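# Fill kitting trays with hose adapters from shelf racks

## Task

Take hose adapters from the racks on the shelves at the room's sides and use them to fill as many trays as possible on the green mat, which sits on the bench at the far end of the room. A tray counts as filled only when each of its pockets has an adapter seated in it, of the size printed on that pocket's label, and facing up or down just as it stood in the rack. Only filled trays resting flat on the bench count (on or off the mat), and each is worth its number of pockets.

## Robot and tools

ROBOT. An RB-Y1: a base with two drive wheels and rear casters (0.58 m wide; it reaches 0.10 m ahead of the wheel axle and 0.57 m behind it, and sweeps a 0.58 m radius when spinning in place), a folding torso (squat, shift, pitch, yaw), a head with a camera, and two arms, each ending in a five-finger hand. Cameras: head_camera, left_wrist_camera, right_wrist_camera.

FRAMES. All positions are in metres in the base frame: origin on the floor between the drive wheels, x forward, y left, z up. The odometry frame is the base frame as it was at the start; base_odometry in it only counts wheel turns, heading in rad, positive to the left. Hand point: 0.045 m in front of the palm; its +z runs along the straight fingers, +y points out of the palm, +x runs across the palm (on the right hand away from the thumb, on the left toward it).

TOOL move. One action per call. Extra keys: "cameras" (list of names, or ["all"]; [] for none) and "blocking" (true or omitted: returns when everything rests; false: returns in about 0.5 s while motion continues). The action is one of:
- "base": {"x_m_s", "turn_rad_s", "for_s"}, velocities held for for_s seconds then stopped. x_m_s forward speed in m/s (0.005 to 1.5 either sign, or 0); turn_rad_s leftward turn rate (0.02 to 1.509 either sign, or 0); for_s 0.1 to 5. Distance is roughly speed times time; acceleration is 0.4 m/s² (turning 0.5 rad/s²). No sideways motion.
- "joints": a single object of absolute joint targets by name, in rad for torso, arm and head joints (ranges as in the schema, e.g. head_tilt_rad -0.35 to 1.57, positive looks down; head_pan_rad ±0.523, positive left). Hand keys (<side>_hand_little, ring, middle, index, thumb_turn, thumb_bend) are absolute on a -1 to +1 scale, +1 open/straight, -1 closed; thumb_turn -1 puts the thumb opposite the fingers. <side>_hand_force_limit (-1 gives about 0 N, +1 about 10 N, 15 N for thumb) and <side>_hand_speed (-0.96 to 1) are settings only. "base" and "joints" may share one action.
- "target": absolute pose for one hand: "side" ("left" or "right"), "x","y","z" in m in the base frame (-3 to 3), "quat_wxyz" in the form the hand lines print. It is solved once into arm joint angles, so the hand moves on an arc; break long moves into short steps.
- "min_time_s" (0.1 to 8): the shortest duration for the arm, head and torso motions.
A call with no action just reports state and images.

OTHER TOOLS. wait {"seconds": 0 to 10, "cameras"}; stop {"cameras"} brakes every running motion; zoom_image {"camera", "region": [x0,y0,x1,y1]} in pixels, at most 504 by 504, on the latest image; show_instructions shows the reference pages; finished_scene {"scene": 1} ends for good.

RESULT LINES. "move" is "done" or the worst status. base_status, joint_status, left_hand_status, right_hand_status: done, moving, reached (within 10 mm and 2 degrees), short (with distance), refused (with reason), off_target, not_followed, stopped, contact_stop, time_out, limit_stop_at_<name>, torque_fault. "pictures" lists image order. <side>_hand_stopped_by gives six words (little, ring, middle, index, thumb_bend, thumb_turn): moving, target, force, stalled, fault. Finger loads are in N, positive when pushed open; a vanished load means a lost grip. lidar_m: 12 ranges, 30-degree sectors counter-clockwise from straight ahead (4th left, 7th behind, 10th right), seen only at 0.23 m height; "-" is nothing. motor_effort shows wheel effort in percent, peak in brackets. on_its_own reports things the robot did unbidden. Wrist force/torque readings carry offsets. MOTOR HOT warns of heat. A refusal or unrequested stop cancels later move, wait and finished_scene calls in the same reply.

GRIPPING. A finger motor moves only when its target changes by at least 0.002; it stops at the target or when load hits the force limit, then locks. For gentle grasps use speed -0.94 or lower; the start setting is force limit 0, speed -0.8. With thumb turned in, the hand wraps objects 0.035 to 0.065 m thick (handles to 0.025 m). Holding capacity is only about 0.3 kg. The wrist bracket on the little-finger side can snag.

TORSO LIMITS. Besides ranges: squat+shift <= 1.52; squat-shift+pitch <= 1.57; shift+0.5 pitch-0.4 squat <= 0.7; shift+0.3 pitch-0.5 squat <= 0.39. To yaw the torso, first raise both arms sideways by 0.2 rad or more.

AVOID. Arms striking or squeezing each other (any part, fingers included); a hard press ends the scene. Keep about 0.5 rad of outward shoulder roll when both arms reach forward. Do not drive into furniture fast or let the upper body catch on an edge; stalled wheels cut motor power for 2 s. Avoid fast bending with stretched arms or loads, hard stops while bowed, heavy loads far forward (tipping). Do not drop adapters from height, slam, or push fixed things hard; overloading a joint causes a 10 s torque fault, overheating a 30 to 60 s stop. Thinking time lets the scene run on.

Each tool is called after ">>>" as name(argument=value, ...) on one line, values as JSON.

Reference images:

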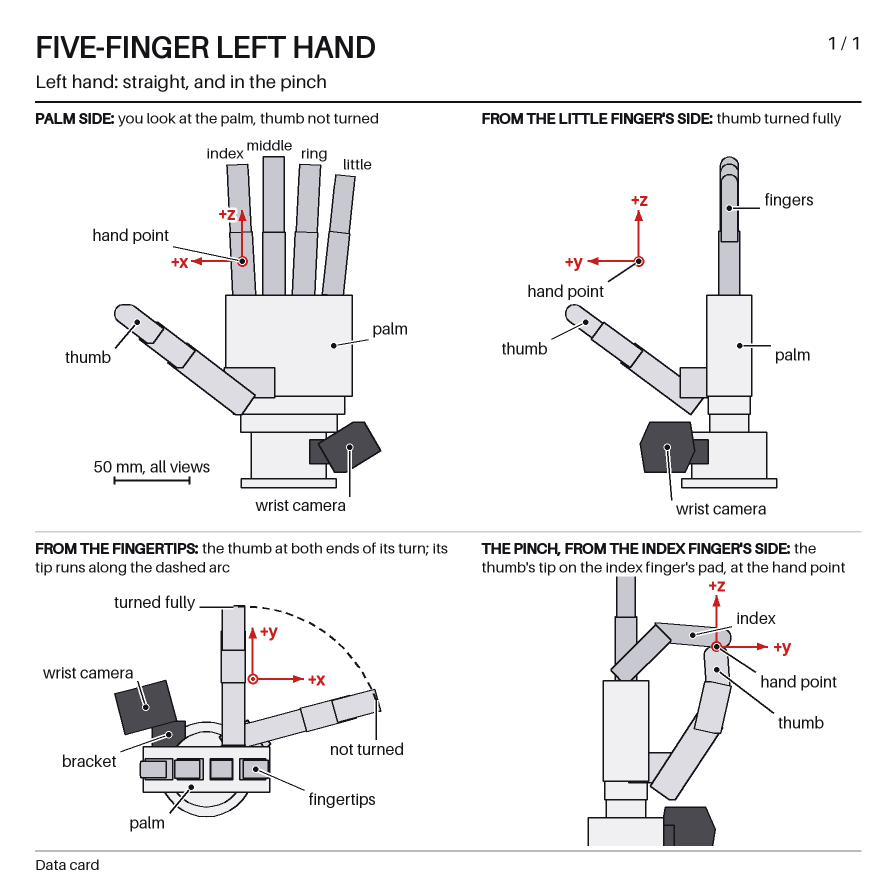

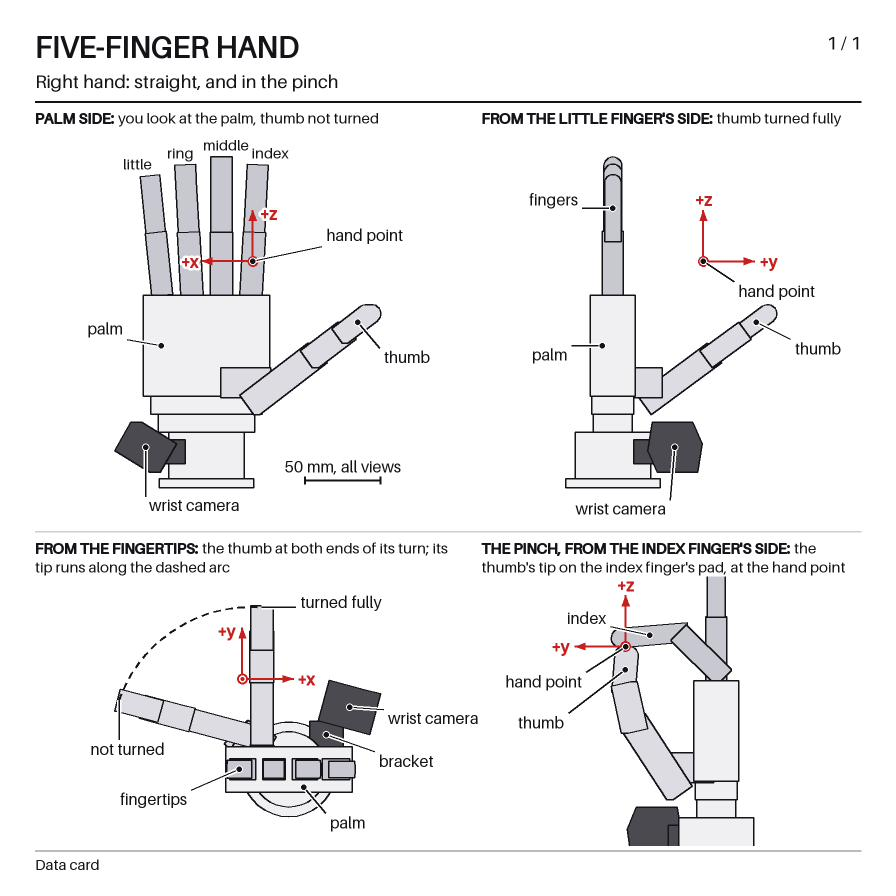

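## Session

>>> move()

Scene clock: 0.00 s.
Joint torques (N m): no reading
External joint torques (N m): no reading
Wrist force (N): no reading
Wrist torque (N m): no reading
Wrist force, peak (N): no reading
base_odometry: x=+0.000 y=+0.000 heading=+0.000
lidar_m: 1.83 1.82 1.99 2.08 2.15 2.72 3.28 3.24 2.69 1.84 1.74 2.10
base_status: not commanded
joint_positions: torso_squat_rad=+0.350 torso_shift_rad=+0.000 torso_pitch_rad=+0.000 torso_yaw_rad=+0.000 left_shoulder_pitch_rad=-0.022 left_shoulder_roll_rad=+0.004 left_shoulder_yaw_rad=-0.002 left_elbow_rad=-0.236 left_forearm_roll_rad=+0.014 left_wrist_pitch_rad=-0.036 left_hand_roll_rad=-0.050 right_shoulder_pitch_rad=+0.034 right_shoulder_roll_rad=-0.017 right_shoulder_yaw_rad=+0.027 right_elbow_rad=-0.279 right_forearm_roll_rad=-0.041 right_wrist_pitch_rad=-0.001 right_hand_roll_rad=+0.011 head_pan_rad=+0.000 head_tilt_rad=+0.400 left_hand_little=+1.000 left_hand_ring=+1.000 left_hand_middle=+1.000 left_hand_index=+1.000 left_hand_thumb_turn=+1.000 left_hand_thumb_bend=+1.000 left_hand_force_limit=+0.000 left_hand_speed=-0.800 right_hand_little=+1.000 right_hand_ring=+1.000 right_hand_middle=+1.000 right_hand_index=+1.000 right_hand_thumb_turn=+1.000 right_hand_thumb_bend=+1.000 right_hand_force_limit=+0.000 right_hand_speed=-0.800
joint_status: not commanded
wheel_motors_off: 0
left_hand_stopped_by: target,target,target,target,target,target
right_hand_stopped_by: target,target,target,target,target,target
left_little_load_n: 0.0
left_ring_load_n: 0.0
left_middle_load_n: 0.0
left_index_load_n: 0.0
left_thumb_bend_load_n: 0.0
left_thumb_turn_load_n: -0.5
right_little_load_n: -0.5
right_ring_load_n: 0.0
right_middle_load_n: 0.0
right_index_load_n: 0.0
right_thumb_bend_load_n: 0.0
right_thumb_turn_load_n: 0.0
motor_effort: left_wheel=+4 right_wheel=+0
chest: x=-0.2280 y=-0.0012 z=+1.2475 quat_wxyz=(+1.000, +0.001, +0.000, +0.000) (m; base frame)
left_hand: x=-0.1351 y=+0.1946 z=+0.5144 quat_wxyz=(+0.107, -0.683, +0.716, -0.099) (m; base frame)
right_hand: x=-0.1634 y=-0.1992 z=+0.5113 quat_wxyz=(+0.084, -0.697, +0.706, -0.090) (m; base frame)
pictures: head_camera, left_wrist_camera, right_wrist_camera

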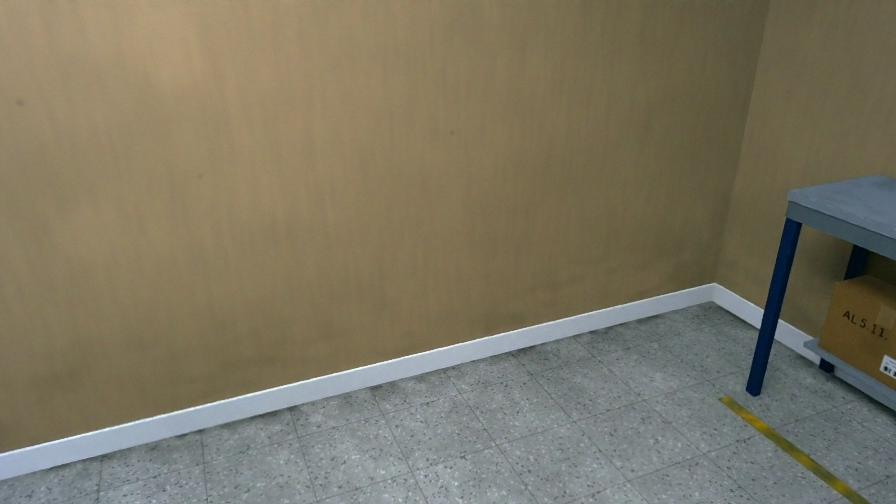

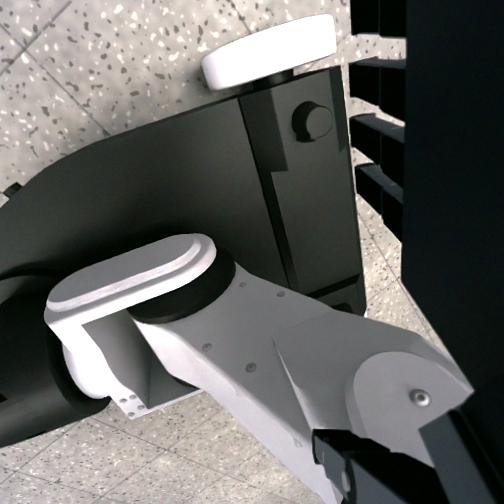

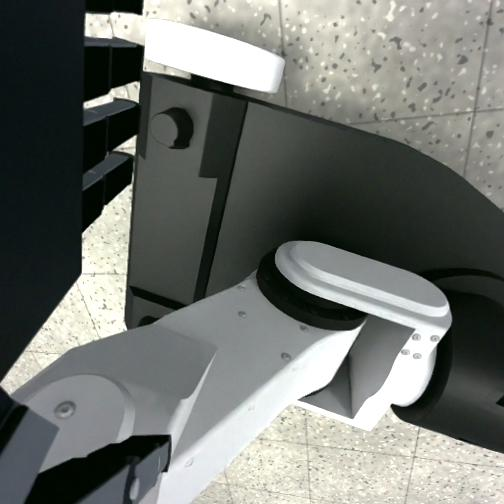

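>>> move(base={"turn_rad_s": -0.6, "for_s": 1.5}, cameras=["head_camera"])

>>> move(base={"turn_rad_s": -0.6, "for_s": 1.5}, cameras=["head_camera"])

>>> move(base={"turn_rad_s": -0.6, "for_s": 1.5}, cameras=["head_camera"])

>>> move(base={"turn_rad_s": -0.6, "for_s": 1.5}, cameras=["head_camera"])

>>> move(base={"turn_rad_s": -0.6, "for_s": 1.5}, cameras=["head_camera"])

>>> move(base={"turn_rad_s": -0.6, "for_s": 1.5}, cameras=["head_camera"])

Scene clock: 3.47 s.
Joint torques (N m): left_arm=[-2.54 0.54 0.01 -1.41 -0.28 -0.38 -0.05] | right_arm=[-2.08 -1.09 -0.08 -0.92 0.04 -0.47 -0.14]
External joint torques (N m): left_arm=[0.86 0.27 -0.01 0.26 -0.3 0.32 -0.05] | right_arm=[-0.05 -0.36 -0.02 0.35 -0.01 0.05 -0.14]
Wrist force (N): left_arm=[3.3 3.5 7.9] | right_arm=[-1.2 0.6 6.3]
Wrist torque (N m): left_arm=[0.01 -0.41 -0.14] | right_arm=[-0.37 -0.02 -0.15]
Wrist force, peak (N): left_arm=[3.4 3.7 8.5] | right_arm=[-0.7 -0.1 8.0]
move: done
base_odometry: x=+0.000 y=+0.000 heading=-0.900
lidar_m: 1.73 2.07 1.82 1.83 2.18 2.08 2.16 2.96 3.24 3.24 2.42 1.82
base_status: done (sent for 1.5 of 1.5 s)
joint_positions: torso_squat_rad=+0.350 torso_shift_rad=+0.000 torso_pitch_rad=+0.000 torso_yaw_rad=+0.000 left_shoulder_pitch_rad=-0.022 left_shoulder_roll_rad=+0.004 left_shoulder_yaw_rad=-0.002 left_elbow_rad=-0.236 left_forearm_roll_rad=+0.014 left_wrist_pitch_rad=-0.036 left_hand_roll_rad=-0.050 right_shoulder_pitch_rad=+0.034 right_shoulder_roll_rad=-0.017 right_shoulder_yaw_rad=+0.027 right_elbow_rad=-0.279 right_forearm_roll_rad=-0.041 right_wrist_pitch_rad=-0.001 right_hand_roll_rad=+0.011 head_pan_rad=+0.000 head_tilt_rad=+0.400 left_hand_little=+1.000 left_hand_ring=+1.000 left_hand_middle=+1.000 left_hand_index=+1.000 left_hand_thumb_turn=+1.000 left_hand_thumb_bend=+1.000 left_hand_force_limit=+0.000 left_hand_speed=-0.800 right_hand_little=+1.000 right_hand_ring=+1.000 right_hand_middle=+1.000 right_hand_index=+1.000 right_hand_thumb_turn=+1.000 right_hand_thumb_bend=+1.000 right_hand_force_limit=+0.000 right_hand_speed=-0.800
joint_status: not commanded
wheel_motors_off: 0
left_hand_stopped_by: target,target,target,target,target,target
right_hand_stopped_by: target,target,target,target,target,target
left_little_load_n: 0.0
left_ring_load_n: 0.0
left_middle_load_n: 0.0
left_index_load_n: 0.0
left_thumb_bend_load_n: 0.0
left_thumb_turn_load_n: 0.0
right_little_load_n: 0.0
right_ring_load_n: 0.0
right_middle_load_n: 0.0
right_index_load_n: 0.0
right_thumb_bend_load_n: 0.0
right_thumb_turn_load_n: 0.0
motor_effort: left_wheel=+10(40) right_wheel=+2(15)
chest: x=-0.2280 y=-0.0012 z=+1.2475 quat_wxyz=(+1.000, +0.001, +0.000, +0.000) (m; base frame)
left_hand: x=-0.1351 y=+0.1946 z=+0.5144 quat_wxyz=(+0.107, -0.683, +0.716, -0.099) (m; base frame)
right_hand: x=-0.1634 y=-0.1992 z=+0.5113 quat_wxyz=(+0.085, -0.697, +0.706, -0.090) (m; base frame)
pictures: head_camera
camera_calibration:
head_camera: T_world_to_cam=[[-0.0227665, -0.999702, -0.00878898, 0.00825311], [-0.408536, 0.0173267, -0.912578, 1.3], [0.912458, -0.0171856, -0.408809, 0.726558], [0, 0, 0, 1]] pos_world=[-0.13167, -0.00178773, 1.48344]

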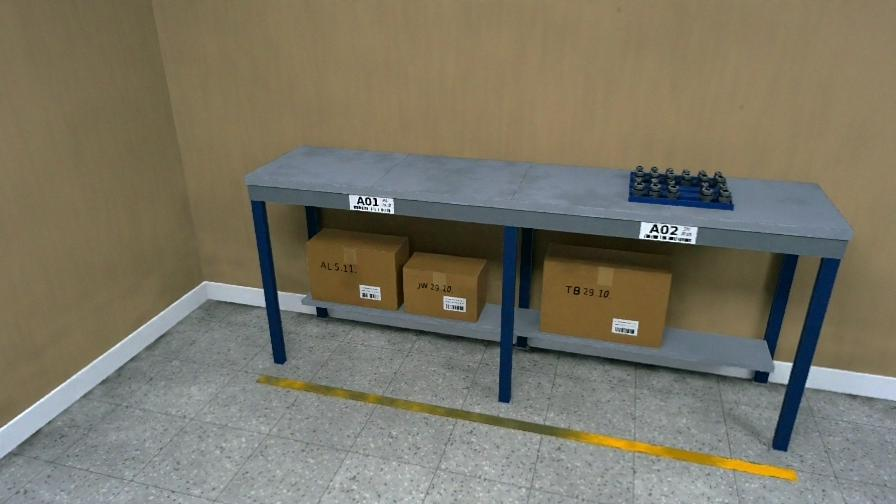

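Scene clock: 6.63 s.
Joint torques (N m): left_arm=[-2.51 0.58 0.44 -1.44 -0.04 -0.74 0.04] | right_arm=[-2.36 -1.05 -0.04 -0.95 -0.03 -0.48 -0.21]
External joint torques (N m): left_arm=[0.9 0.3 0.42 0.24 -0.06 -0.05 0.04] | right_arm=[-0.33 -0.31 0.02 0.32 -0.07 0.03 -0.21]
Wrist force (N): left_arm=[3.3 3.4 8.3] | right_arm=[-0.3 0.1 6.7]
Wrist torque (N m): left_arm=[-0.03 -0.38 -0.13] | right_arm=[-0.48 -0.22 -0.08]
Wrist force, peak (N): left_arm=[3.3 3.5 8.5] | right_arm=[-0.8 -0.4 7.9]
move: done
base_odometry: x=+0.000 y=+0.000 heading=-1.799
lidar_m: 1.83 1.74 1.99 1.94 1.83 1.87 2.38 2.09 2.16 3.32 3.23 3.28
base_status: done (sent for 1.5 of 1.5 s)
joint_positions: torso_squat_rad=+0.350 torso_shift_rad=+0.000 torso_pitch_rad=+0.000 torso_yaw_rad=+0.000 left_shoulder_pitch_rad=-0.022 left_shoulder_roll_rad=+0.004 left_shoulder_yaw_rad=-0.002 left_elbow_rad=-0.236 left_forearm_roll_rad=+0.014 left_wrist_pitch_rad=-0.036 left_hand_roll_rad=-0.050 right_shoulder_pitch_rad=+0.034 right_shoulder_roll_rad=-0.017 right_shoulder_yaw_rad=+0.027 right_elbow_rad=-0.279 right_forearm_roll_rad=-0.041 right_wrist_pitch_rad=-0.001 right_hand_roll_rad=+0.011 head_pan_rad=+0.000 head_tilt_rad=+0.400 left_hand_little=+1.000 left_hand_ring=+1.000 left_hand_middle=+1.000 left_hand_index=+1.000 left_hand_thumb_turn=+1.000 left_hand_thumb_bend=+1.000 left_hand_force_limit=+0.000 left_hand_speed=-0.800 right_hand_little=+1.000 right_hand_ring=+1.000 right_hand_middle=+1.000 right_hand_index=+1.000 right_hand_thumb_turn=+1.000 right_hand_thumb_bend=+1.000 right_hand_force_limit=+0.000 right_hand_speed=-0.800
joint_status: not commanded
wheel_motors_off: 0
left_hand_stopped_by: target,target,target,target,target,target
right_hand_stopped_by: target,target,target,target,target,target
left_little_load_n: 0.0
left_ring_load_n: 0.0
left_middle_load_n: 0.0
left_index_load_n: 0.0
left_thumb_bend_load_n: 0.0
left_thumb_turn_load_n: 0.0
right_little_load_n: 0.0
right_ring_load_n: 0.0
right_middle_load_n: 0.0
right_index_load_n: 0.0
right_thumb_bend_load_n: 0.0
right_thumb_turn_load_n: 0.0
motor_effort: left_wheel=+9(34) right_wheel=+2(11)
chest: x=-0.2280 y=-0.0012 z=+1.2475 quat_wxyz=(+1.000, +0.001, +0.000, +0.000) (m; base frame)
left_hand: x=-0.1351 y=+0.1946 z=+0.5144 quat_wxyz=(+0.107, -0.683, +0.716, -0.099) (m; base frame)
right_hand: x=-0.1634 y=-0.1992 z=+0.5113 quat_wxyz=(+0.085, -0.697, +0.706, -0.090) (m; base frame)
pictures: head_camera
camera_calibration:
head_camera: T_world_to_cam=[[-0.0227665, -0.999702, -0.00878898, 0.00825311], [-0.408536, 0.0173267, -0.912578, 1.3], [0.912458, -0.0171856, -0.408809, 0.726558], [0, 0, 0, 1]] pos_world=[-0.13167, -0.00178773, 1.48344]

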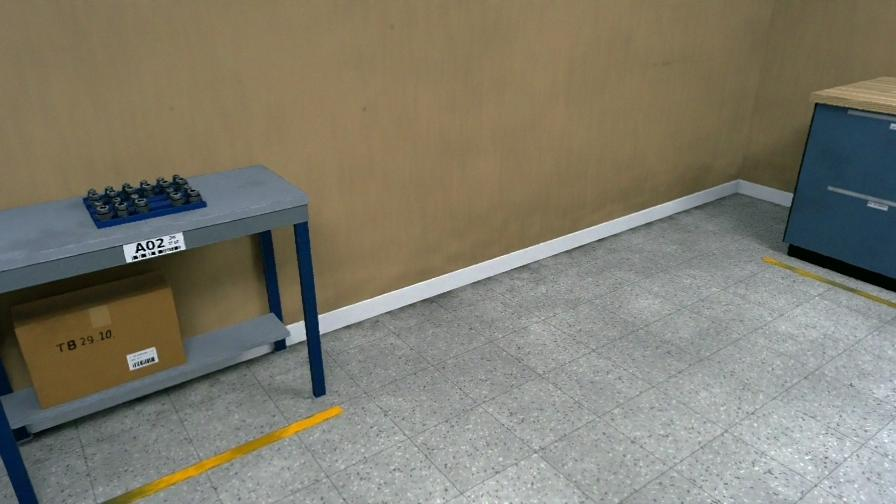

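Scene clock: 9.80 s.
Joint torques (N m): left_arm=[-2.82 0.29 0.31 -1.7 0.1 -0.62 0.01] | right_arm=[-2.21 -1.12 0.25 -1.04 0.01 -0.44 -0.25]
External joint torques (N m): left_arm=[0.58 0.02 0.3 -0.03 0.08 0.07 0.01] | right_arm=[-0.17 -0.39 0.31 0.23 -0.03 0.07 -0.25]
Wrist force (N): left_arm=[3.2 3.6 8.1] | right_arm=[-1.5 0.2 7.3]
Wrist torque (N m): left_arm=[0.02 -0.38 -0.14] | right_arm=[-0.56 0.01 -0.24]
Wrist force, peak (N): left_arm=[3.3 3.7 8.4] | right_arm=[-0.2 0.2 7.9]
move: done
base_odometry: x=+0.000 y=+0.000 heading=-2.699
lidar_m: 3.23 2.83 1.83 1.74 2.06 1.86 1.83 1.95 2.33 2.09 2.64 3.29
base_status: done (sent for 1.5 of 1.5 s)
joint_positions: torso_squat_rad=+0.350 torso_shift_rad=+0.000 torso_pitch_rad=+0.000 torso_yaw_rad=+0.000 left_shoulder_pitch_rad=-0.022 left_shoulder_roll_rad=+0.004 left_shoulder_yaw_rad=-0.002 left_elbow_rad=-0.236 left_forearm_roll_rad=+0.014 left_wrist_pitch_rad=-0.036 left_hand_roll_rad=-0.050 right_shoulder_pitch_rad=+0.034 right_shoulder_roll_rad=-0.017 right_shoulder_yaw_rad=+0.027 right_elbow_rad=-0.279 right_forearm_roll_rad=-0.041 right_wrist_pitch_rad=-0.001 right_hand_roll_rad=+0.011 head_pan_rad=+0.000 head_tilt_rad=+0.400 left_hand_little=+1.000 left_hand_ring=+1.000 left_hand_middle=+1.000 left_hand_index=+1.000 left_hand_thumb_turn=+1.000 left_hand_thumb_bend=+1.000 left_hand_force_limit=+0.000 left_hand_speed=-0.800 right_hand_little=+1.000 right_hand_ring=+1.000 right_hand_middle=+1.000 right_hand_index=+1.000 right_hand_thumb_turn=+1.000 right_hand_thumb_bend=+1.000 right_hand_force_limit=+0.000 right_hand_speed=-0.800
joint_status: not commanded
wheel_motors_off: 0
left_hand_stopped_by: target,target,target,target,target,target
right_hand_stopped_by: target,target,target,target,target,target
left_little_load_n: 0.0
left_ring_load_n: 0.0
left_middle_load_n: 0.0
left_index_load_n: 0.0
left_thumb_bend_load_n: 0.0
left_thumb_turn_load_n: 0.0
right_little_load_n: 0.0
right_ring_load_n: 0.0
right_middle_load_n: 0.0
right_index_load_n: 0.0
right_thumb_bend_load_n: 0.0
right_thumb_turn_load_n: 0.0
motor_effort: left_wheel=+12(36) right_wheel=+2(11)
chest: x=-0.2280 y=-0.0012 z=+1.2475 quat_wxyz=(+1.000, +0.001, +0.000, +0.000) (m; base frame)
left_hand: x=-0.1351 y=+0.1946 z=+0.5144 quat_wxyz=(+0.107, -0.683, +0.716, -0.099) (m; base frame)
right_hand: x=-0.1634 y=-0.1992 z=+0.5113 quat_wxyz=(+0.085, -0.697, +0.706, -0.090) (m; base frame)
pictures: head_camera
camera_calibration:
head_camera: T_world_to_cam=[[-0.0227665, -0.999702, -0.00878898, 0.00825311], [-0.408536, 0.0173267, -0.912578, 1.3], [0.912458, -0.0171856, -0.408809, 0.726558], [0, 0, 0, 1]] pos_world=[-0.13167, -0.00178773, 1.48344]

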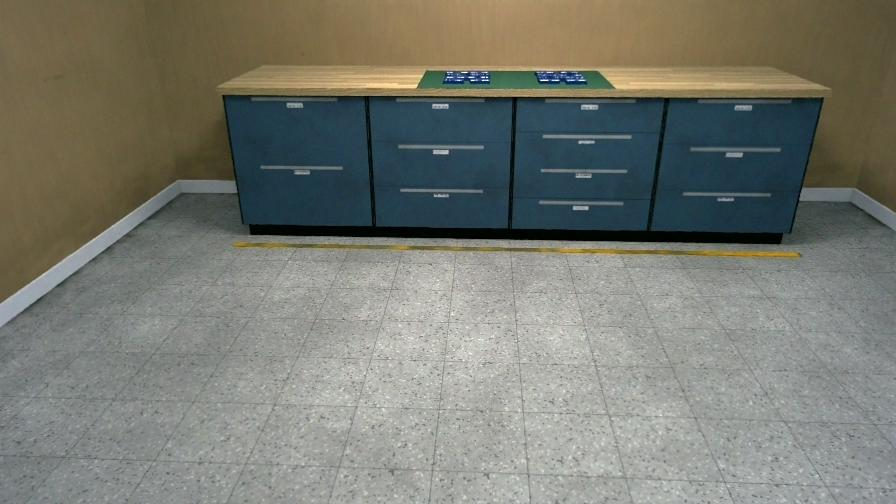

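Scene clock: 12.97 s.
Joint torques (N m): left_arm=[-2.53 0.92 0.52 -1.46 -0.16 -0.62 0.06] | right_arm=[-2.39 -1.37 0.07 -0.9 -0.03 -0.39 -0.13]
External joint torques (N m): left_arm=[0.87 0.64 0.5 0.22 -0.18 0.07 0.06] | right_arm=[-0.36 -0.63 0.13 0.36 -0.07 0.13 -0.13]
Wrist force (N): left_arm=[3.3 3.5 8.1] | right_arm=[-1.1 -0.5 7.4]
Wrist torque (N m): left_arm=[0.01 -0.40 -0.13] | right_arm=[-0.64 -0.05 -0.19]
Wrist force, peak (N): left_arm=[3.4 3.8 8.3] | right_arm=[-1.2 -0.3 8.0]
move: done
base_odometry: x=+0.000 y=+0.000 heading=+2.685
lidar_m: 2.84 3.23 3.24 2.52 1.83 1.75 2.09 1.83 1.83 2.09 2.09 2.16
base_status: done (sent for 1.5 of 1.5 s)
joint_positions: torso_squat_rad=+0.350 torso_shift_rad=+0.000 torso_pitch_rad=+0.000 torso_yaw_rad=+0.000 left_shoulder_pitch_rad=-0.022 left_shoulder_roll_rad=+0.004 left_shoulder_yaw_rad=-0.002 left_elbow_rad=-0.236 left_forearm_roll_rad=+0.014 left_wrist_pitch_rad=-0.036 left_hand_roll_rad=-0.050 right_shoulder_pitch_rad=+0.034 right_shoulder_roll_rad=-0.017 right_shoulder_yaw_rad=+0.027 right_elbow_rad=-0.279 right_forearm_roll_rad=-0.041 right_wrist_pitch_rad=-0.001 right_hand_roll_rad=+0.011 head_pan_rad=+0.000 head_tilt_rad=+0.400 left_hand_little=+1.000 left_hand_ring=+1.000 left_hand_middle=+1.000 left_hand_index=+1.000 left_hand_thumb_turn=+1.000 left_hand_thumb_bend=+1.000 left_hand_force_limit=+0.000 left_hand_speed=-0.800 right_hand_little=+1.000 right_hand_ring=+1.000 right_hand_middle=+1.000 right_hand_index=+1.000 right_hand_thumb_turn=+1.000 right_hand_thumb_bend=+1.000 right_hand_force_limit=+0.000 right_hand_speed=-0.800
joint_status: not commanded
wheel_motors_off: 0
left_hand_stopped_by: target,target,target,target,target,target
right_hand_stopped_by: target,target,target,target,target,target
left_little_load_n: 0.0
left_ring_load_n: 0.0
left_middle_load_n: 0.0
left_index_load_n: 0.0
left_thumb_bend_load_n: 0.0
left_thumb_turn_load_n: 0.0
right_little_load_n: 0.0
right_ring_load_n: 0.0
right_middle_load_n: 0.0
right_index_load_n: 0.0
right_thumb_bend_load_n: 0.0
right_thumb_turn_load_n: 0.0
motor_effort: left_wheel=+12(35) right_wheel=+2(12)
chest: x=-0.2280 y=-0.0012 z=+1.2475 quat_wxyz=(+1.000, +0.001, +0.000, +0.000) (m; base frame)
left_hand: x=-0.1351 y=+0.1946 z=+0.5144 quat_wxyz=(+0.107, -0.683, +0.716, -0.099) (m; base frame)
right_hand: x=-0.1634 y=-0.1992 z=+0.5113 quat_wxyz=(+0.085, -0.697, +0.706, -0.090) (m; base frame)
pictures: head_camera
camera_calibration:
head_camera: T_world_to_cam=[[-0.0227665, -0.999702, -0.00878898, 0.00825311], [-0.408536, 0.0173267, -0.912578, 1.3], [0.912458, -0.0171856, -0.408809, 0.726558], [0, 0, 0, 1]] pos_world=[-0.13167, -0.00178773, 1.48344]

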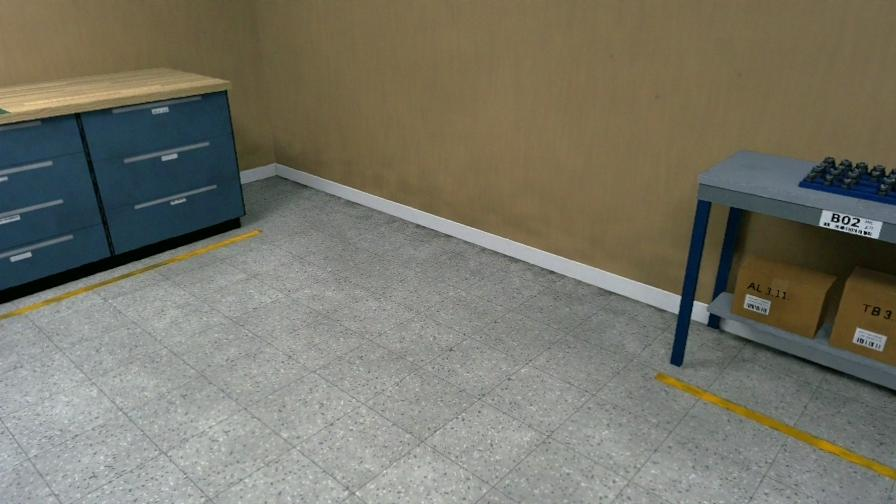

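Scene clock: 16.13 s.
Joint torques (N m): left_arm=[-2.58 1.32 0.29 -1.34 -0.12 -0.58 0.05] | right_arm=[-2.05 -1.17 0.17 -0.95 -0.01 -0.42 -0.21]
External joint torques (N m): left_arm=[0.83 1.04 0.27 0.34 -0.14 0.12 0.05] | right_arm=[-0.01 -0.44 0.23 0.31 -0.06 0.1 -0.21]
Wrist force (N): left_arm=[3.3 3.5 8.1] | right_arm=[-1.1 0.3 7.1]
Wrist torque (N m): left_arm=[0.00 -0.40 -0.13] | right_arm=[-0.45 -0.06 -0.20]
Wrist force, peak (N): left_arm=[3.4 3.5 8.5] | right_arm=[-0.8 0.4 8.0]
move: done
base_odometry: x=+0.000 y=+0.000 heading=+1.785
lidar_m: 2.08 2.16 3.13 3.23 3.28 2.34 1.84 1.75 1.99 1.82 1.84 2.29
base_status: done (sent for 1.5 of 1.5 s)
joint_positions: torso_squat_rad=+0.350 torso_shift_rad=+0.000 torso_pitch_rad=+0.000 torso_yaw_rad=+0.000 left_shoulder_pitch_rad=-0.022 left_shoulder_roll_rad=+0.004 left_shoulder_yaw_rad=-0.002 left_elbow_rad=-0.236 left_forearm_roll_rad=+0.014 left_wrist_pitch_rad=-0.036 left_hand_roll_rad=-0.050 right_shoulder_pitch_rad=+0.034 right_shoulder_roll_rad=-0.017 right_shoulder_yaw_rad=+0.027 right_elbow_rad=-0.279 right_forearm_roll_rad=-0.041 right_wrist_pitch_rad=-0.001 right_hand_roll_rad=+0.011 head_pan_rad=+0.000 head_tilt_rad=+0.400 left_hand_little=+1.000 left_hand_ring=+1.000 left_hand_middle=+1.000 left_hand_index=+1.000 left_hand_thumb_turn=+1.000 left_hand_thumb_bend=+1.000 left_hand_force_limit=+0.000 left_hand_speed=-0.800 right_hand_little=+1.000 right_hand_ring=+1.000 right_hand_middle=+1.000 right_hand_index=+1.000 right_hand_thumb_turn=+1.000 right_hand_thumb_bend=+1.000 right_hand_force_limit=+0.000 right_hand_speed=-0.800
joint_status: not commanded
wheel_motors_off: 0
left_hand_stopped_by: target,target,target,target,target,target
right_hand_stopped_by: target,target,target,target,target,target
left_little_load_n: 0.0
left_ring_load_n: 0.0
left_middle_load_n: 0.0
left_index_load_n: 0.0
left_thumb_bend_load_n: 0.0
left_thumb_turn_load_n: -0.5
right_little_load_n: 0.0
right_ring_load_n: 0.0
right_middle_load_n: 0.0
right_index_load_n: 0.0
right_thumb_bend_load_n: 0.0
right_thumb_turn_load_n: 0.0
motor_effort: left_wheel=+12(34) right_wheel=+3(12)
chest: x=-0.2280 y=-0.0012 z=+1.2475 quat_wxyz=(+1.000, +0.001, +0.000, +0.000) (m; base frame)
left_hand: x=-0.1351 y=+0.1946 z=+0.5144 quat_wxyz=(+0.107, -0.683, +0.716, -0.099) (m; base frame)
right_hand: x=-0.1634 y=-0.1992 z=+0.5113 quat_wxyz=(+0.085, -0.697, +0.706, -0.090) (m; base frame)
pictures: head_camera
camera_calibration:
head_camera: T_world_to_cam=[[-0.0227665, -0.999702, -0.00878898, 0.00825311], [-0.408536, 0.0173267, -0.912578, 1.3], [0.912458, -0.0171856, -0.408809, 0.726558], [0, 0, 0, 1]] pos_world=[-0.13167, -0.00178773, 1.48344]

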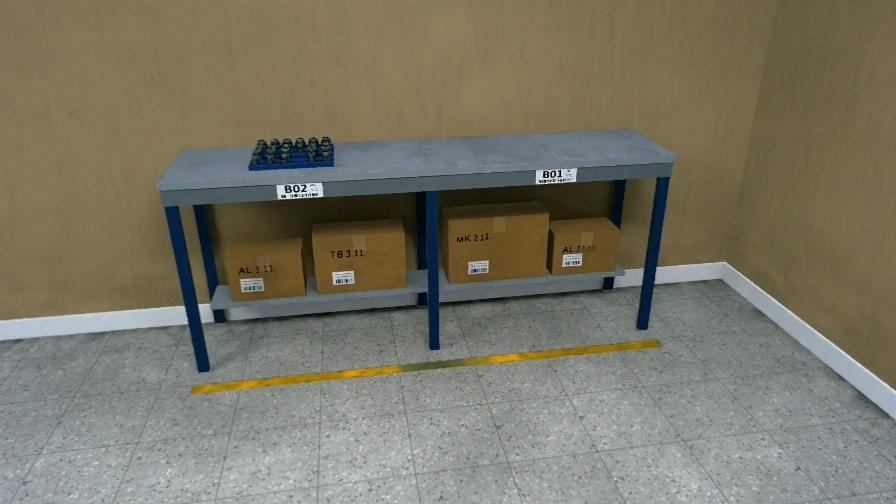

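Scene clock: 19.30 s.
Joint torques (N m): left_arm=[-2.37 0.42 0.08 -1.29 -0.18 -0.55 0.08] | right_arm=[-1.94 -1.05 0.08 -1.02 -0.04 -0.49 -0.14]
External joint torques (N m): left_arm=[1.04 0.14 0.06 0.39 -0.2 0.15 0.08] | right_arm=[0.09 -0.32 0.14 0.25 -0.08 0.02 -0.14]
Wrist force (N): left_arm=[3.3 3.5 8.2] | right_arm=[-1.5 -0.1 7.6]
Wrist torque (N m): left_arm=[-0.02 -0.40 -0.12] | right_arm=[-0.63 0.03 -0.19]
Wrist force, peak (N): left_arm=[3.4 3.4 8.4] | right_arm=[-1.5 -0.1 7.6]
move: done
base_odometry: x=+0.000 y=+0.000 heading=+0.885
lidar_m: 1.91 2.36 2.08 2.17 3.34 3.24 3.02 1.84 1.75 2.03 1.90 1.82
base_status: done (sent for 1.5 of 1.5 s)
joint_positions: torso_squat_rad=+0.350 torso_shift_rad=+0.000 torso_pitch_rad=+0.000 torso_yaw_rad=+0.000 left_shoulder_pitch_rad=-0.022 left_shoulder_roll_rad=+0.004 left_shoulder_yaw_rad=-0.002 left_elbow_rad=-0.236 left_forearm_roll_rad=+0.014 left_wrist_pitch_rad=-0.036 left_hand_roll_rad=-0.050 right_shoulder_pitch_rad=+0.034 right_shoulder_roll_rad=-0.017 right_shoulder_yaw_rad=+0.027 right_elbow_rad=-0.279 right_forearm_roll_rad=-0.041 right_wrist_pitch_rad=-0.001 right_hand_roll_rad=+0.011 head_pan_rad=+0.000 head_tilt_rad=+0.400 left_hand_little=+1.000 left_hand_ring=+1.000 left_hand_middle=+1.000 left_hand_index=+1.000 left_hand_thumb_turn=+1.000 left_hand_thumb_bend=+1.000 left_hand_force_limit=+0.000 left_hand_speed=-0.800 right_hand_little=+1.000 right_hand_ring=+1.000 right_hand_middle=+1.000 right_hand_index=+1.000 right_hand_thumb_turn=+1.000 right_hand_thumb_bend=+1.000 right_hand_force_limit=+0.000 right_hand_speed=-0.800
joint_status: not commanded
wheel_motors_off: 0
left_hand_stopped_by: target,target,target,target,target,target
right_hand_stopped_by: target,target,target,target,target,target
left_little_load_n: 0.0
left_ring_load_n: 0.0
left_middle_load_n: 0.0
left_index_load_n: 0.0
left_thumb_bend_load_n: 0.0
left_thumb_turn_load_n: 0.0
right_little_load_n: 0.0
right_ring_load_n: 0.0
right_middle_load_n: 0.0
right_index_load_n: 0.0
right_thumb_bend_load_n: 0.0
right_thumb_turn_load_n: 0.0
motor_effort: left_wheel=+10(34) right_wheel=+2(12)
chest: x=-0.2280 y=-0.0012 z=+1.2475 quat_wxyz=(+1.000, +0.001, +0.000, +0.000) (m; base frame)
left_hand: x=-0.1351 y=+0.1946 z=+0.5144 quat_wxyz=(+0.107, -0.683, +0.716, -0.099) (m; base frame)
right_hand: x=-0.1634 y=-0.1992 z=+0.5113 quat_wxyz=(+0.085, -0.697, +0.706, -0.090) (m; base frame)
pictures: head_camera
camera_calibration:
head_camera: T_world_to_cam=[[-0.0227665, -0.999702, -0.00878898, 0.00825311], [-0.408536, 0.0173267, -0.912578, 1.3], [0.912458, -0.0171856, -0.408809, 0.726558], [0, 0, 0, 1]] pos_world=[-0.13167, -0.00178773, 1.48344]

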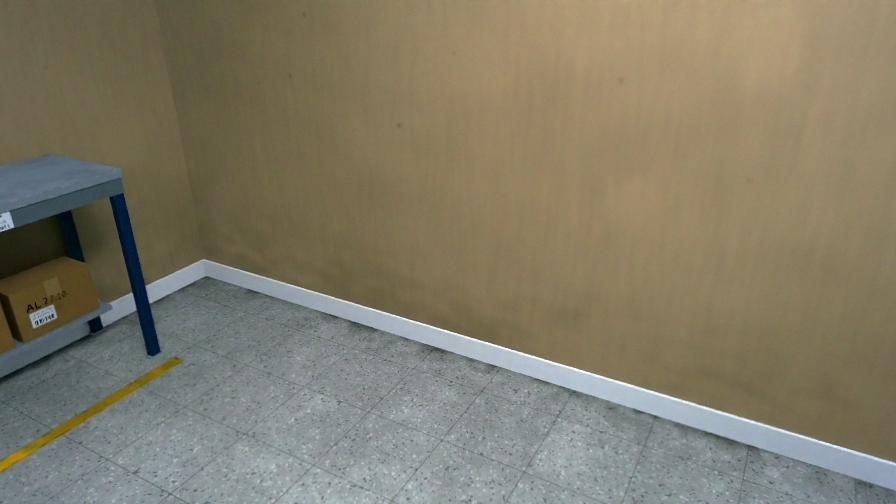

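>>> move(base={"turn_rad_s": 1.2, "for_s": 2.14}, joints={"torso_squat_rad": 0.1, "head_tilt_rad": 0.6}, cameras=["head_camera"])

>>> move(base={"x_m_s": 0.6, "for_s": 3.9}, cameras=["head_camera"])

Scene clock: 25.13 s.
Joint torques (N m): left_arm=[-2.91 0.62 -0.16 -1.56 -0.2 -0.52 0.08] | right_arm=[-2.51 -0.94 0.01 -1.12 0 -0.41 -0.19]
External joint torques (N m): left_arm=[0.49 0.34 -0.18 0.12 -0.22 0.18 0.08] | right_arm=[-0.48 -0.21 0.07 0.15 -0.05 0.1 -0.19]
Wrist force (N): left_arm=[3.3 3.5 7.9] | right_arm=[-0.3 -0.1 7.0]
Wrist torque (N m): left_arm=[0.00 -0.41 -0.13] | right_arm=[-0.58 -0.17 -0.15]
Wrist force, peak (N): left_arm=[3.4 3.4 8.4] | right_arm=[-0.7 -0.1 8.5]
move: limit_stop_at_own_body_left_arm
base_odometry: x=+0.000 y=+0.000 heading=-3.123
lidar_m: 3.25 3.23 2.61 1.83 1.73 2.09 1.85 1.83 2.04 2.08 2.17 2.76
base_status: done (sent for 2.13 of 2.13 s)
joint_positions: torso_squat_rad=+0.350 torso_shift_rad=+0.000 torso_pitch_rad=+0.000 torso_yaw_rad=+0.000 left_shoulder_pitch_rad=-0.022 left_shoulder_roll_rad=+0.004 left_shoulder_yaw_rad=-0.002 left_elbow_rad=-0.236 left_forearm_roll_rad=+0.014 left_wrist_pitch_rad=-0.036 left_hand_roll_rad=-0.050 right_shoulder_pitch_rad=+0.034 right_shoulder_roll_rad=-0.017 right_shoulder_yaw_rad=+0.027 right_elbow_rad=-0.279 right_forearm_roll_rad=-0.041 right_wrist_pitch_rad=-0.001 right_hand_roll_rad=+0.011 head_pan_rad=+0.000 head_tilt_rad=+0.600 left_hand_little=+1.000 left_hand_ring=+1.000 left_hand_middle=+1.000 left_hand_index=+1.000 left_hand_thumb_turn=+1.000 left_hand_thumb_bend=+1.000 left_hand_force_limit=+0.000 left_hand_speed=-0.800 right_hand_little=+1.000 right_hand_ring=+1.000 right_hand_middle=+1.000 right_hand_index=+1.000 right_hand_thumb_turn=+1.000 right_hand_thumb_bend=+1.000 right_hand_force_limit=+0.000 right_hand_speed=-0.800
joint_status: torso_squat_rad limit_stop_at_own_body_left_arm (moved +0.000 of -0.250); the others done
wheel_motors_off: 0
left_hand_stopped_by: target,target,target,target,target,target
right_hand_stopped_by: target,target,target,target,target,target
left_little_load_n: 0.0
left_ring_load_n: 0.0
left_middle_load_n: 0.0
left_index_load_n: 0.0
left_thumb_bend_load_n: 0.0
left_thumb_turn_load_n: 0.0
right_little_load_n: 0.0
right_ring_load_n: 0.0
right_middle_load_n: 0.0
right_index_load_n: 0.0
right_thumb_bend_load_n: 0.0
right_thumb_turn_load_n: 0.0
on_its_own: torso_squat_rad is held at +0.350, not at your +0.100, since a limit_stop_at_own_body_left_arm
motor_effort: left_wheel=+5(33) right_wheel=+6(25)
chest: x=-0.2281 y=-0.0012 z=+1.2475 quat_wxyz=(+1.000, +0.001, +0.000, +0.000) (m; base frame)
left_hand: x=-0.1351 y=+0.1946 z=+0.5144 quat_wxyz=(+0.107, -0.683, +0.716, -0.099) (m; base frame)
right_hand: x=-0.1634 y=-0.1992 z=+0.5113 quat_wxyz=(+0.085, -0.697, +0.706, -0.090) (m; base frame)
pictures: head_camera
camera_calibration:
head_camera: T_world_to_cam=[[-0.0236962, -0.999711, -0.00410832, 0.00135504], [-0.581579, 0.0171275, -0.81331, 1.12057], [0.813145, -0.0168831, -0.581817, 0.95662], [0, 0, 0, 1]] pos_world=[-0.126137, -0.00168729, 1.46795]

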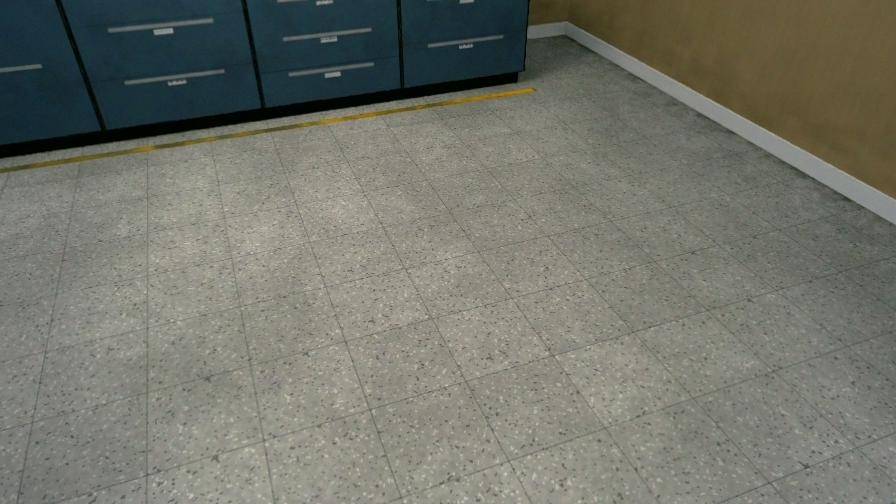

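not run: a stop that you did not command came earlier in this reply.

>>> move(base={"turn_rad_s": 0.3, "for_s": 0.97}, joints={"left_shoulder_roll_rad": 0.3, "right_shoulder_roll_rad": -0.3, "left_elbow_rad": -1.8, "right_elbow_rad": -1.8})

>>> move(base={"x_m_s": 0.6, "for_s": 3.9}, joints={"torso_squat_rad": 0.1}, cameras=["head_camera"])

Scene clock: 27.37 s.
Joint torques (N m): left_arm=[-2.22 8.77 0.7 -1.23 0.01 -0.64 0.03] | right_arm=[-9.97 -5.58 -3.1 -8.76 0.15 -1.64 -0.13]
External joint torques (N m): left_arm=[1.22 -0.13 -0.22 0.38 -0.05 0.03 0.04] | right_arm=[0.29 -0.59 0.31 0.86 -0.02 0.24 -0.13]
Wrist force (N): left_arm=[4.8 3.0 7.9] | right_arm=[-2.5 4.1 0.7]
Wrist torque (N m): left_arm=[-0.05 -0.50 -0.03] | right_arm=[0.14 0.27 -0.13]
Wrist force, peak (N): left_arm=[5.3 3.5 8.2] | right_arm=[-1.2 4.9 6.2]
move: limit_stop_at_own_body_leg
base_odometry: x=+0.000 y=+0.000 heading=-2.833
lidar_m: 3.24 3.19 1.83 1.73 1.98 1.92 1.82 1.89 2.40 2.10 2.17 3.38
base_status: done (sent for 0.97 of 0.97 s)
joint_positions: torso_squat_rad=+0.350 torso_shift_rad=+0.000 torso_pitch_rad=+0.000 torso_yaw_rad=+0.000 left_shoulder_pitch_rad=-0.022 left_shoulder_roll_rad=+0.300 left_shoulder_yaw_rad=-0.002 left_elbow_rad=-0.236 left_forearm_roll_rad=+0.014 left_wrist_pitch_rad=-0.036 left_hand_roll_rad=-0.050 right_shoulder_pitch_rad=+0.034 right_shoulder_roll_rad=-0.300 right_shoulder_yaw_rad=+0.027 right_elbow_rad=-1.800 right_forearm_roll_rad=-0.041 right_wrist_pitch_rad=-0.001 right_hand_roll_rad=+0.011 head_pan_rad=+0.000 head_tilt_rad=+0.600 left_hand_little=+1.000 left_hand_ring=+1.000 left_hand_middle=+1.000 left_hand_index=+1.000 left_hand_thumb_turn=+1.000 left_hand_thumb_bend=+1.000 left_hand_force_limit=+0.000 left_hand_speed=-0.800 right_hand_little=+1.000 right_hand_ring=+1.000 right_hand_middle=+1.000 right_hand_index=+1.000 right_hand_thumb_turn=+1.000 right_hand_thumb_bend=+1.000 right_hand_force_limit=+0.000 right_hand_speed=-0.800
joint_status: left_elbow_rad limit_stop_at_own_body_leg (moved +0.000 of -1.564); the others done
wheel_motors_off: 0
left_hand_stopped_by: target,target,target,target,target,target
right_hand_stopped_by: target,target,target,target,target,target
left_little_load_n: 0.0
left_ring_load_n: 0.0
left_middle_load_n: 0.0
left_index_load_n: 0.0
left_thumb_bend_load_n: 0.0
left_thumb_turn_load_n: 0.0
right_little_load_n: 0.0
right_ring_load_n: 0.0
right_middle_load_n: -0.5
right_index_load_n: 0.0
right_thumb_bend_load_n: 0.0
right_thumb_turn_load_n: 0.0
on_its_own: torso_squat_rad is held at +0.350, not at your +0.100, since a limit_stop_at_own_body_left_arm; left_elbow_rad is held at -0.236, not at your -1.800, since a limit_stop_at_own_body_leg
motor_effort: left_wheel=+5(17) right_wheel=+5(21)
chest: x=-0.2281 y=-0.0012 z=+1.2475 quat_wxyz=(+1.000, +0.001, +0.000, +0.000) (m; base frame)
left_hand: x=-0.1339 y=+0.4332 z=+0.5430 quat_wxyz=(+0.208, -0.662, +0.720, +0.007) (m; base frame)
right_hand: x=+0.3327 y=-0.2529 z=+1.0632 quat_wxyz=(+0.489, -0.526, +0.366, -0.592) (m; base frame)
pictures: none

not run: a stop that you did not command came earlier in this reply.

>>> move(base={"x_m_s": 0.6, "for_s": 3.9}, joints={"left_elbow_rad": -1.8})

>>> move(joints={"torso_squat_rad": 0.1, "head_tilt_rad": 0.7}, cameras=["head_camera"])

Scene clock: 33.33 s.
Joint torques (N m): left_arm=[-10.13 4.7 4.24 -10.39 -0.19 -1.76 0.16] | right_arm=[-10.33 -6.07 -2.94 -9.03 0.09 -1.77 -0.22]
External joint torques (N m): left_arm=[2.02 -0.48 0.47 0.09 -0.31 0.21 0.17] | right_arm=[-0.07 -1.08 0.46 0.59 -0.07 0.11 -0.23]
Wrist force (N): left_arm=[5.0 7.3 1.3] | right_arm=[-1.2 3.2 0.4]
Wrist torque (N m): left_arm=[0.65 -0.76 -0.15] | right_arm=[-0.02 0.08 -0.04]
Wrist force, peak (N): left_arm=[5.0 7.2 7.0] | right_arm=[-2.2 5.2 0.3]
move: done
base_odometry: x=-2.229 y=-0.712 heading=-2.832
lidar_m: 0.89 0.93 1.22 2.25 2.31 2.48 4.15 3.25 2.52 2.37 1.37 0.95
base_status: done (sent for 3.9 of 3.9 s)
joint_positions: torso_squat_rad=+0.350 torso_shift_rad=+0.000 torso_pitch_rad=+0.000 torso_yaw_rad=+0.000 left_shoulder_pitch_rad=-0.022 left_shoulder_roll_rad=+0.300 left_shoulder_yaw_rad=-0.002 left_elbow_rad=-1.800 left_forearm_roll_rad=+0.014 left_wrist_pitch_rad=-0.036 left_hand_roll_rad=-0.050 right_shoulder_pitch_rad=+0.034 right_shoulder_roll_rad=-0.300 right_shoulder_yaw_rad=+0.027 right_elbow_rad=-1.800 right_forearm_roll_rad=-0.041 right_wrist_pitch_rad=-0.001 right_hand_roll_rad=+0.011 head_pan_rad=+0.000 head_tilt_rad=+0.600 left_hand_little=+1.000 left_hand_ring=+1.000 left_hand_middle=+1.000 left_hand_index=+1.000 left_hand_thumb_turn=+1.000 left_hand_thumb_bend=+1.000 left_hand_force_limit=+0.000 left_hand_speed=-0.800 right_hand_little=+1.000 right_hand_ring=+1.000 right_hand_middle=+1.000 right_hand_index=+1.000 right_hand_thumb_turn=+1.000 right_hand_thumb_bend=+1.000 right_hand_force_limit=+0.000 right_hand_speed=-0.800
joint_status: all done
wheel_motors_off: 0
left_hand_stopped_by: target,target,target,target,target,target
right_hand_stopped_by: target,target,target,target,target,target
left_little_load_n: 0.0
left_ring_load_n: 0.0
left_middle_load_n: 0.0
left_index_load_n: -0.5
left_thumb_bend_load_n: 0.0
left_thumb_turn_load_n: -0.5
right_little_load_n: 0.0
right_ring_load_n: 0.0
right_middle_load_n: 0.0
right_index_load_n: 0.0
right_thumb_bend_load_n: 0.0
right_thumb_turn_load_n: 0.0
on_its_own: torso_squat_rad is held at +0.350, not at your +0.100, since a limit_stop_at_own_body_left_arm
motor_effort: left_wheel=+7(49) right_wheel=-5(28)
chest: x=-0.2280 y=-0.0012 z=+1.2475 quat_wxyz=(+1.000, +0.001, +0.000, +0.000) (m; base frame)
left_hand: x=+0.3475 y=+0.2557 z=+1.1074 quat_wxyz=(+0.632, -0.323, +0.510, -0.486) (m; base frame)
right_hand: x=+0.3327 y=-0.2530 z=+1.0631 quat_wxyz=(+0.489, -0.526, +0.366, -0.592) (m; base frame)
pictures: none

Scene clock: 34.97 s.
Joint torques (N m): left_arm=[-9.76 4.68 4.32 -10.5 -0.02 -1.53 0.11] | right_arm=[-10.29 -6.03 -3.24 -9 0.16 -1.83 -0.21]
External joint torques (N m): left_arm=[2.4 -0.5 0.55 -0.02 -0.13 0.44 0.11] | right_arm=[-0.04 -1.04 0.17 0.62 -0.01 0.06 -0.21]
Wrist force (N): left_arm=[5.1 7.4 1.0] | right_arm=[-1.8 3.8 0.4]
Wrist torque (N m): left_arm=[0.69 -0.79 -0.15] | right_arm=[0.09 0.15 -0.10]
Wrist force, peak (N): left_arm=[5.0 7.6 1.4] | right_arm=[-2.1 4.2 0.5]
move: done
base_odometry: x=-2.229 y=-0.712 heading=-2.832
lidar_m: 0.89 0.93 1.22 2.25 2.32 2.47 4.15 3.25 2.50 2.38 1.37 0.95
base_status: not commanded
joint_positions: torso_squat_rad=+0.100 torso_shift_rad=+0.000 torso_pitch_rad=+0.000 torso_yaw_rad=+0.000 left_shoulder_pitch_rad=-0.022 left_shoulder_roll_rad=+0.300 left_shoulder_yaw_rad=-0.002 left_elbow_rad=-1.800 left_forearm_roll_rad=+0.014 left_wrist_pitch_rad=-0.036 left_hand_roll_rad=-0.050 right_shoulder_pitch_rad=+0.034 right_shoulder_roll_rad=-0.300 right_shoulder_yaw_rad=+0.027 right_elbow_rad=-1.800 right_forearm_roll_rad=-0.041 right_wrist_pitch_rad=-0.001 right_hand_roll_rad=+0.011 head_pan_rad=+0.000 head_tilt_rad=+0.700 left_hand_little=+1.000 left_hand_ring=+1.000 left_hand_middle=+1.000 left_hand_index=+1.000 left_hand_thumb_turn=+1.000 left_hand_thumb_bend=+1.000 left_hand_force_limit=+0.000 left_hand_speed=-0.800 right_hand_little=+1.000 right_hand_ring=+1.000 right_hand_middle=+1.000 right_hand_index=+1.000 right_hand_thumb_turn=+1.000 right_hand_thumb_bend=+1.000 right_hand_force_limit=+0.000 right_hand_speed=-0.800
joint_status: all done
wheel_motors_off: 0
left_hand_stopped_by: target,target,target,target,target,target
right_hand_stopped_by: target,target,target,target,target,target
left_little_load_n: 0.0
left_ring_load_n: 0.0
left_middle_load_n: 0.0
left_index_load_n: 0.0
left_thumb_bend_load_n: 0.0
left_thumb_turn_load_n: -0.5
right_little_load_n: 0.0
right_ring_load_n: 0.0
right_middle_load_n: 0.0
right_index_load_n: 0.0
right_thumb_bend_load_n: -0.5
right_thumb_turn_load_n: 0.0
motor_effort: left_wheel=+8(11) right_wheel=-5(6)
chest: x=-0.2279 y=-0.0012 z=+1.2864 quat_wxyz=(+1.000, +0.001, +0.000, +0.000) (m; base frame)
left_hand: x=+0.3475 y=+0.2557 z=+1.1463 quat_wxyz=(+0.632, -0.323, +0.510, -0.486) (m; base frame)
right_hand: x=+0.3328 y=-0.2530 z=+1.1020 quat_wxyz=(+0.489, -0.526, +0.366, -0.592) (m; base frame)
pictures: head_camera
camera_calibration:
head_camera: T_world_to_cam=[[-0.0237739, -0.999716, -0.00177469, -0.00208274], [-0.660074, 0.0170302, -0.751008, 1.04357], [0.750825, -0.016683, -0.660291, 1.08297], [0, 0, 0, 1]] pos_world=[-0.124338, -0.00178715, 1.4988]

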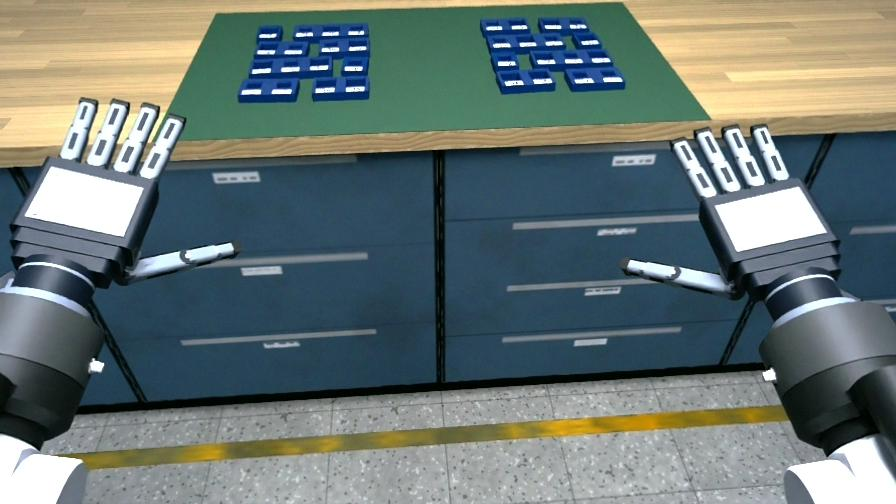

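>>> zoom_image(camera="head_camera", region=[230, 10, 380, 110])

>>> zoom_image(camera="head_camera", region=[475, 5, 635, 105])

Scaled by 3.360 from the camera's 896x504 image, which has a finer 1280x720 frame.

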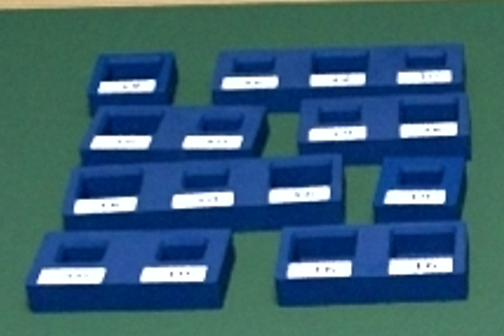

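Scaled by 3.150 from the camera's 896x504 image, which has a finer 1280x720 frame.

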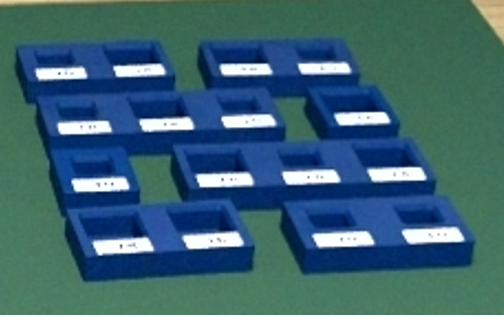

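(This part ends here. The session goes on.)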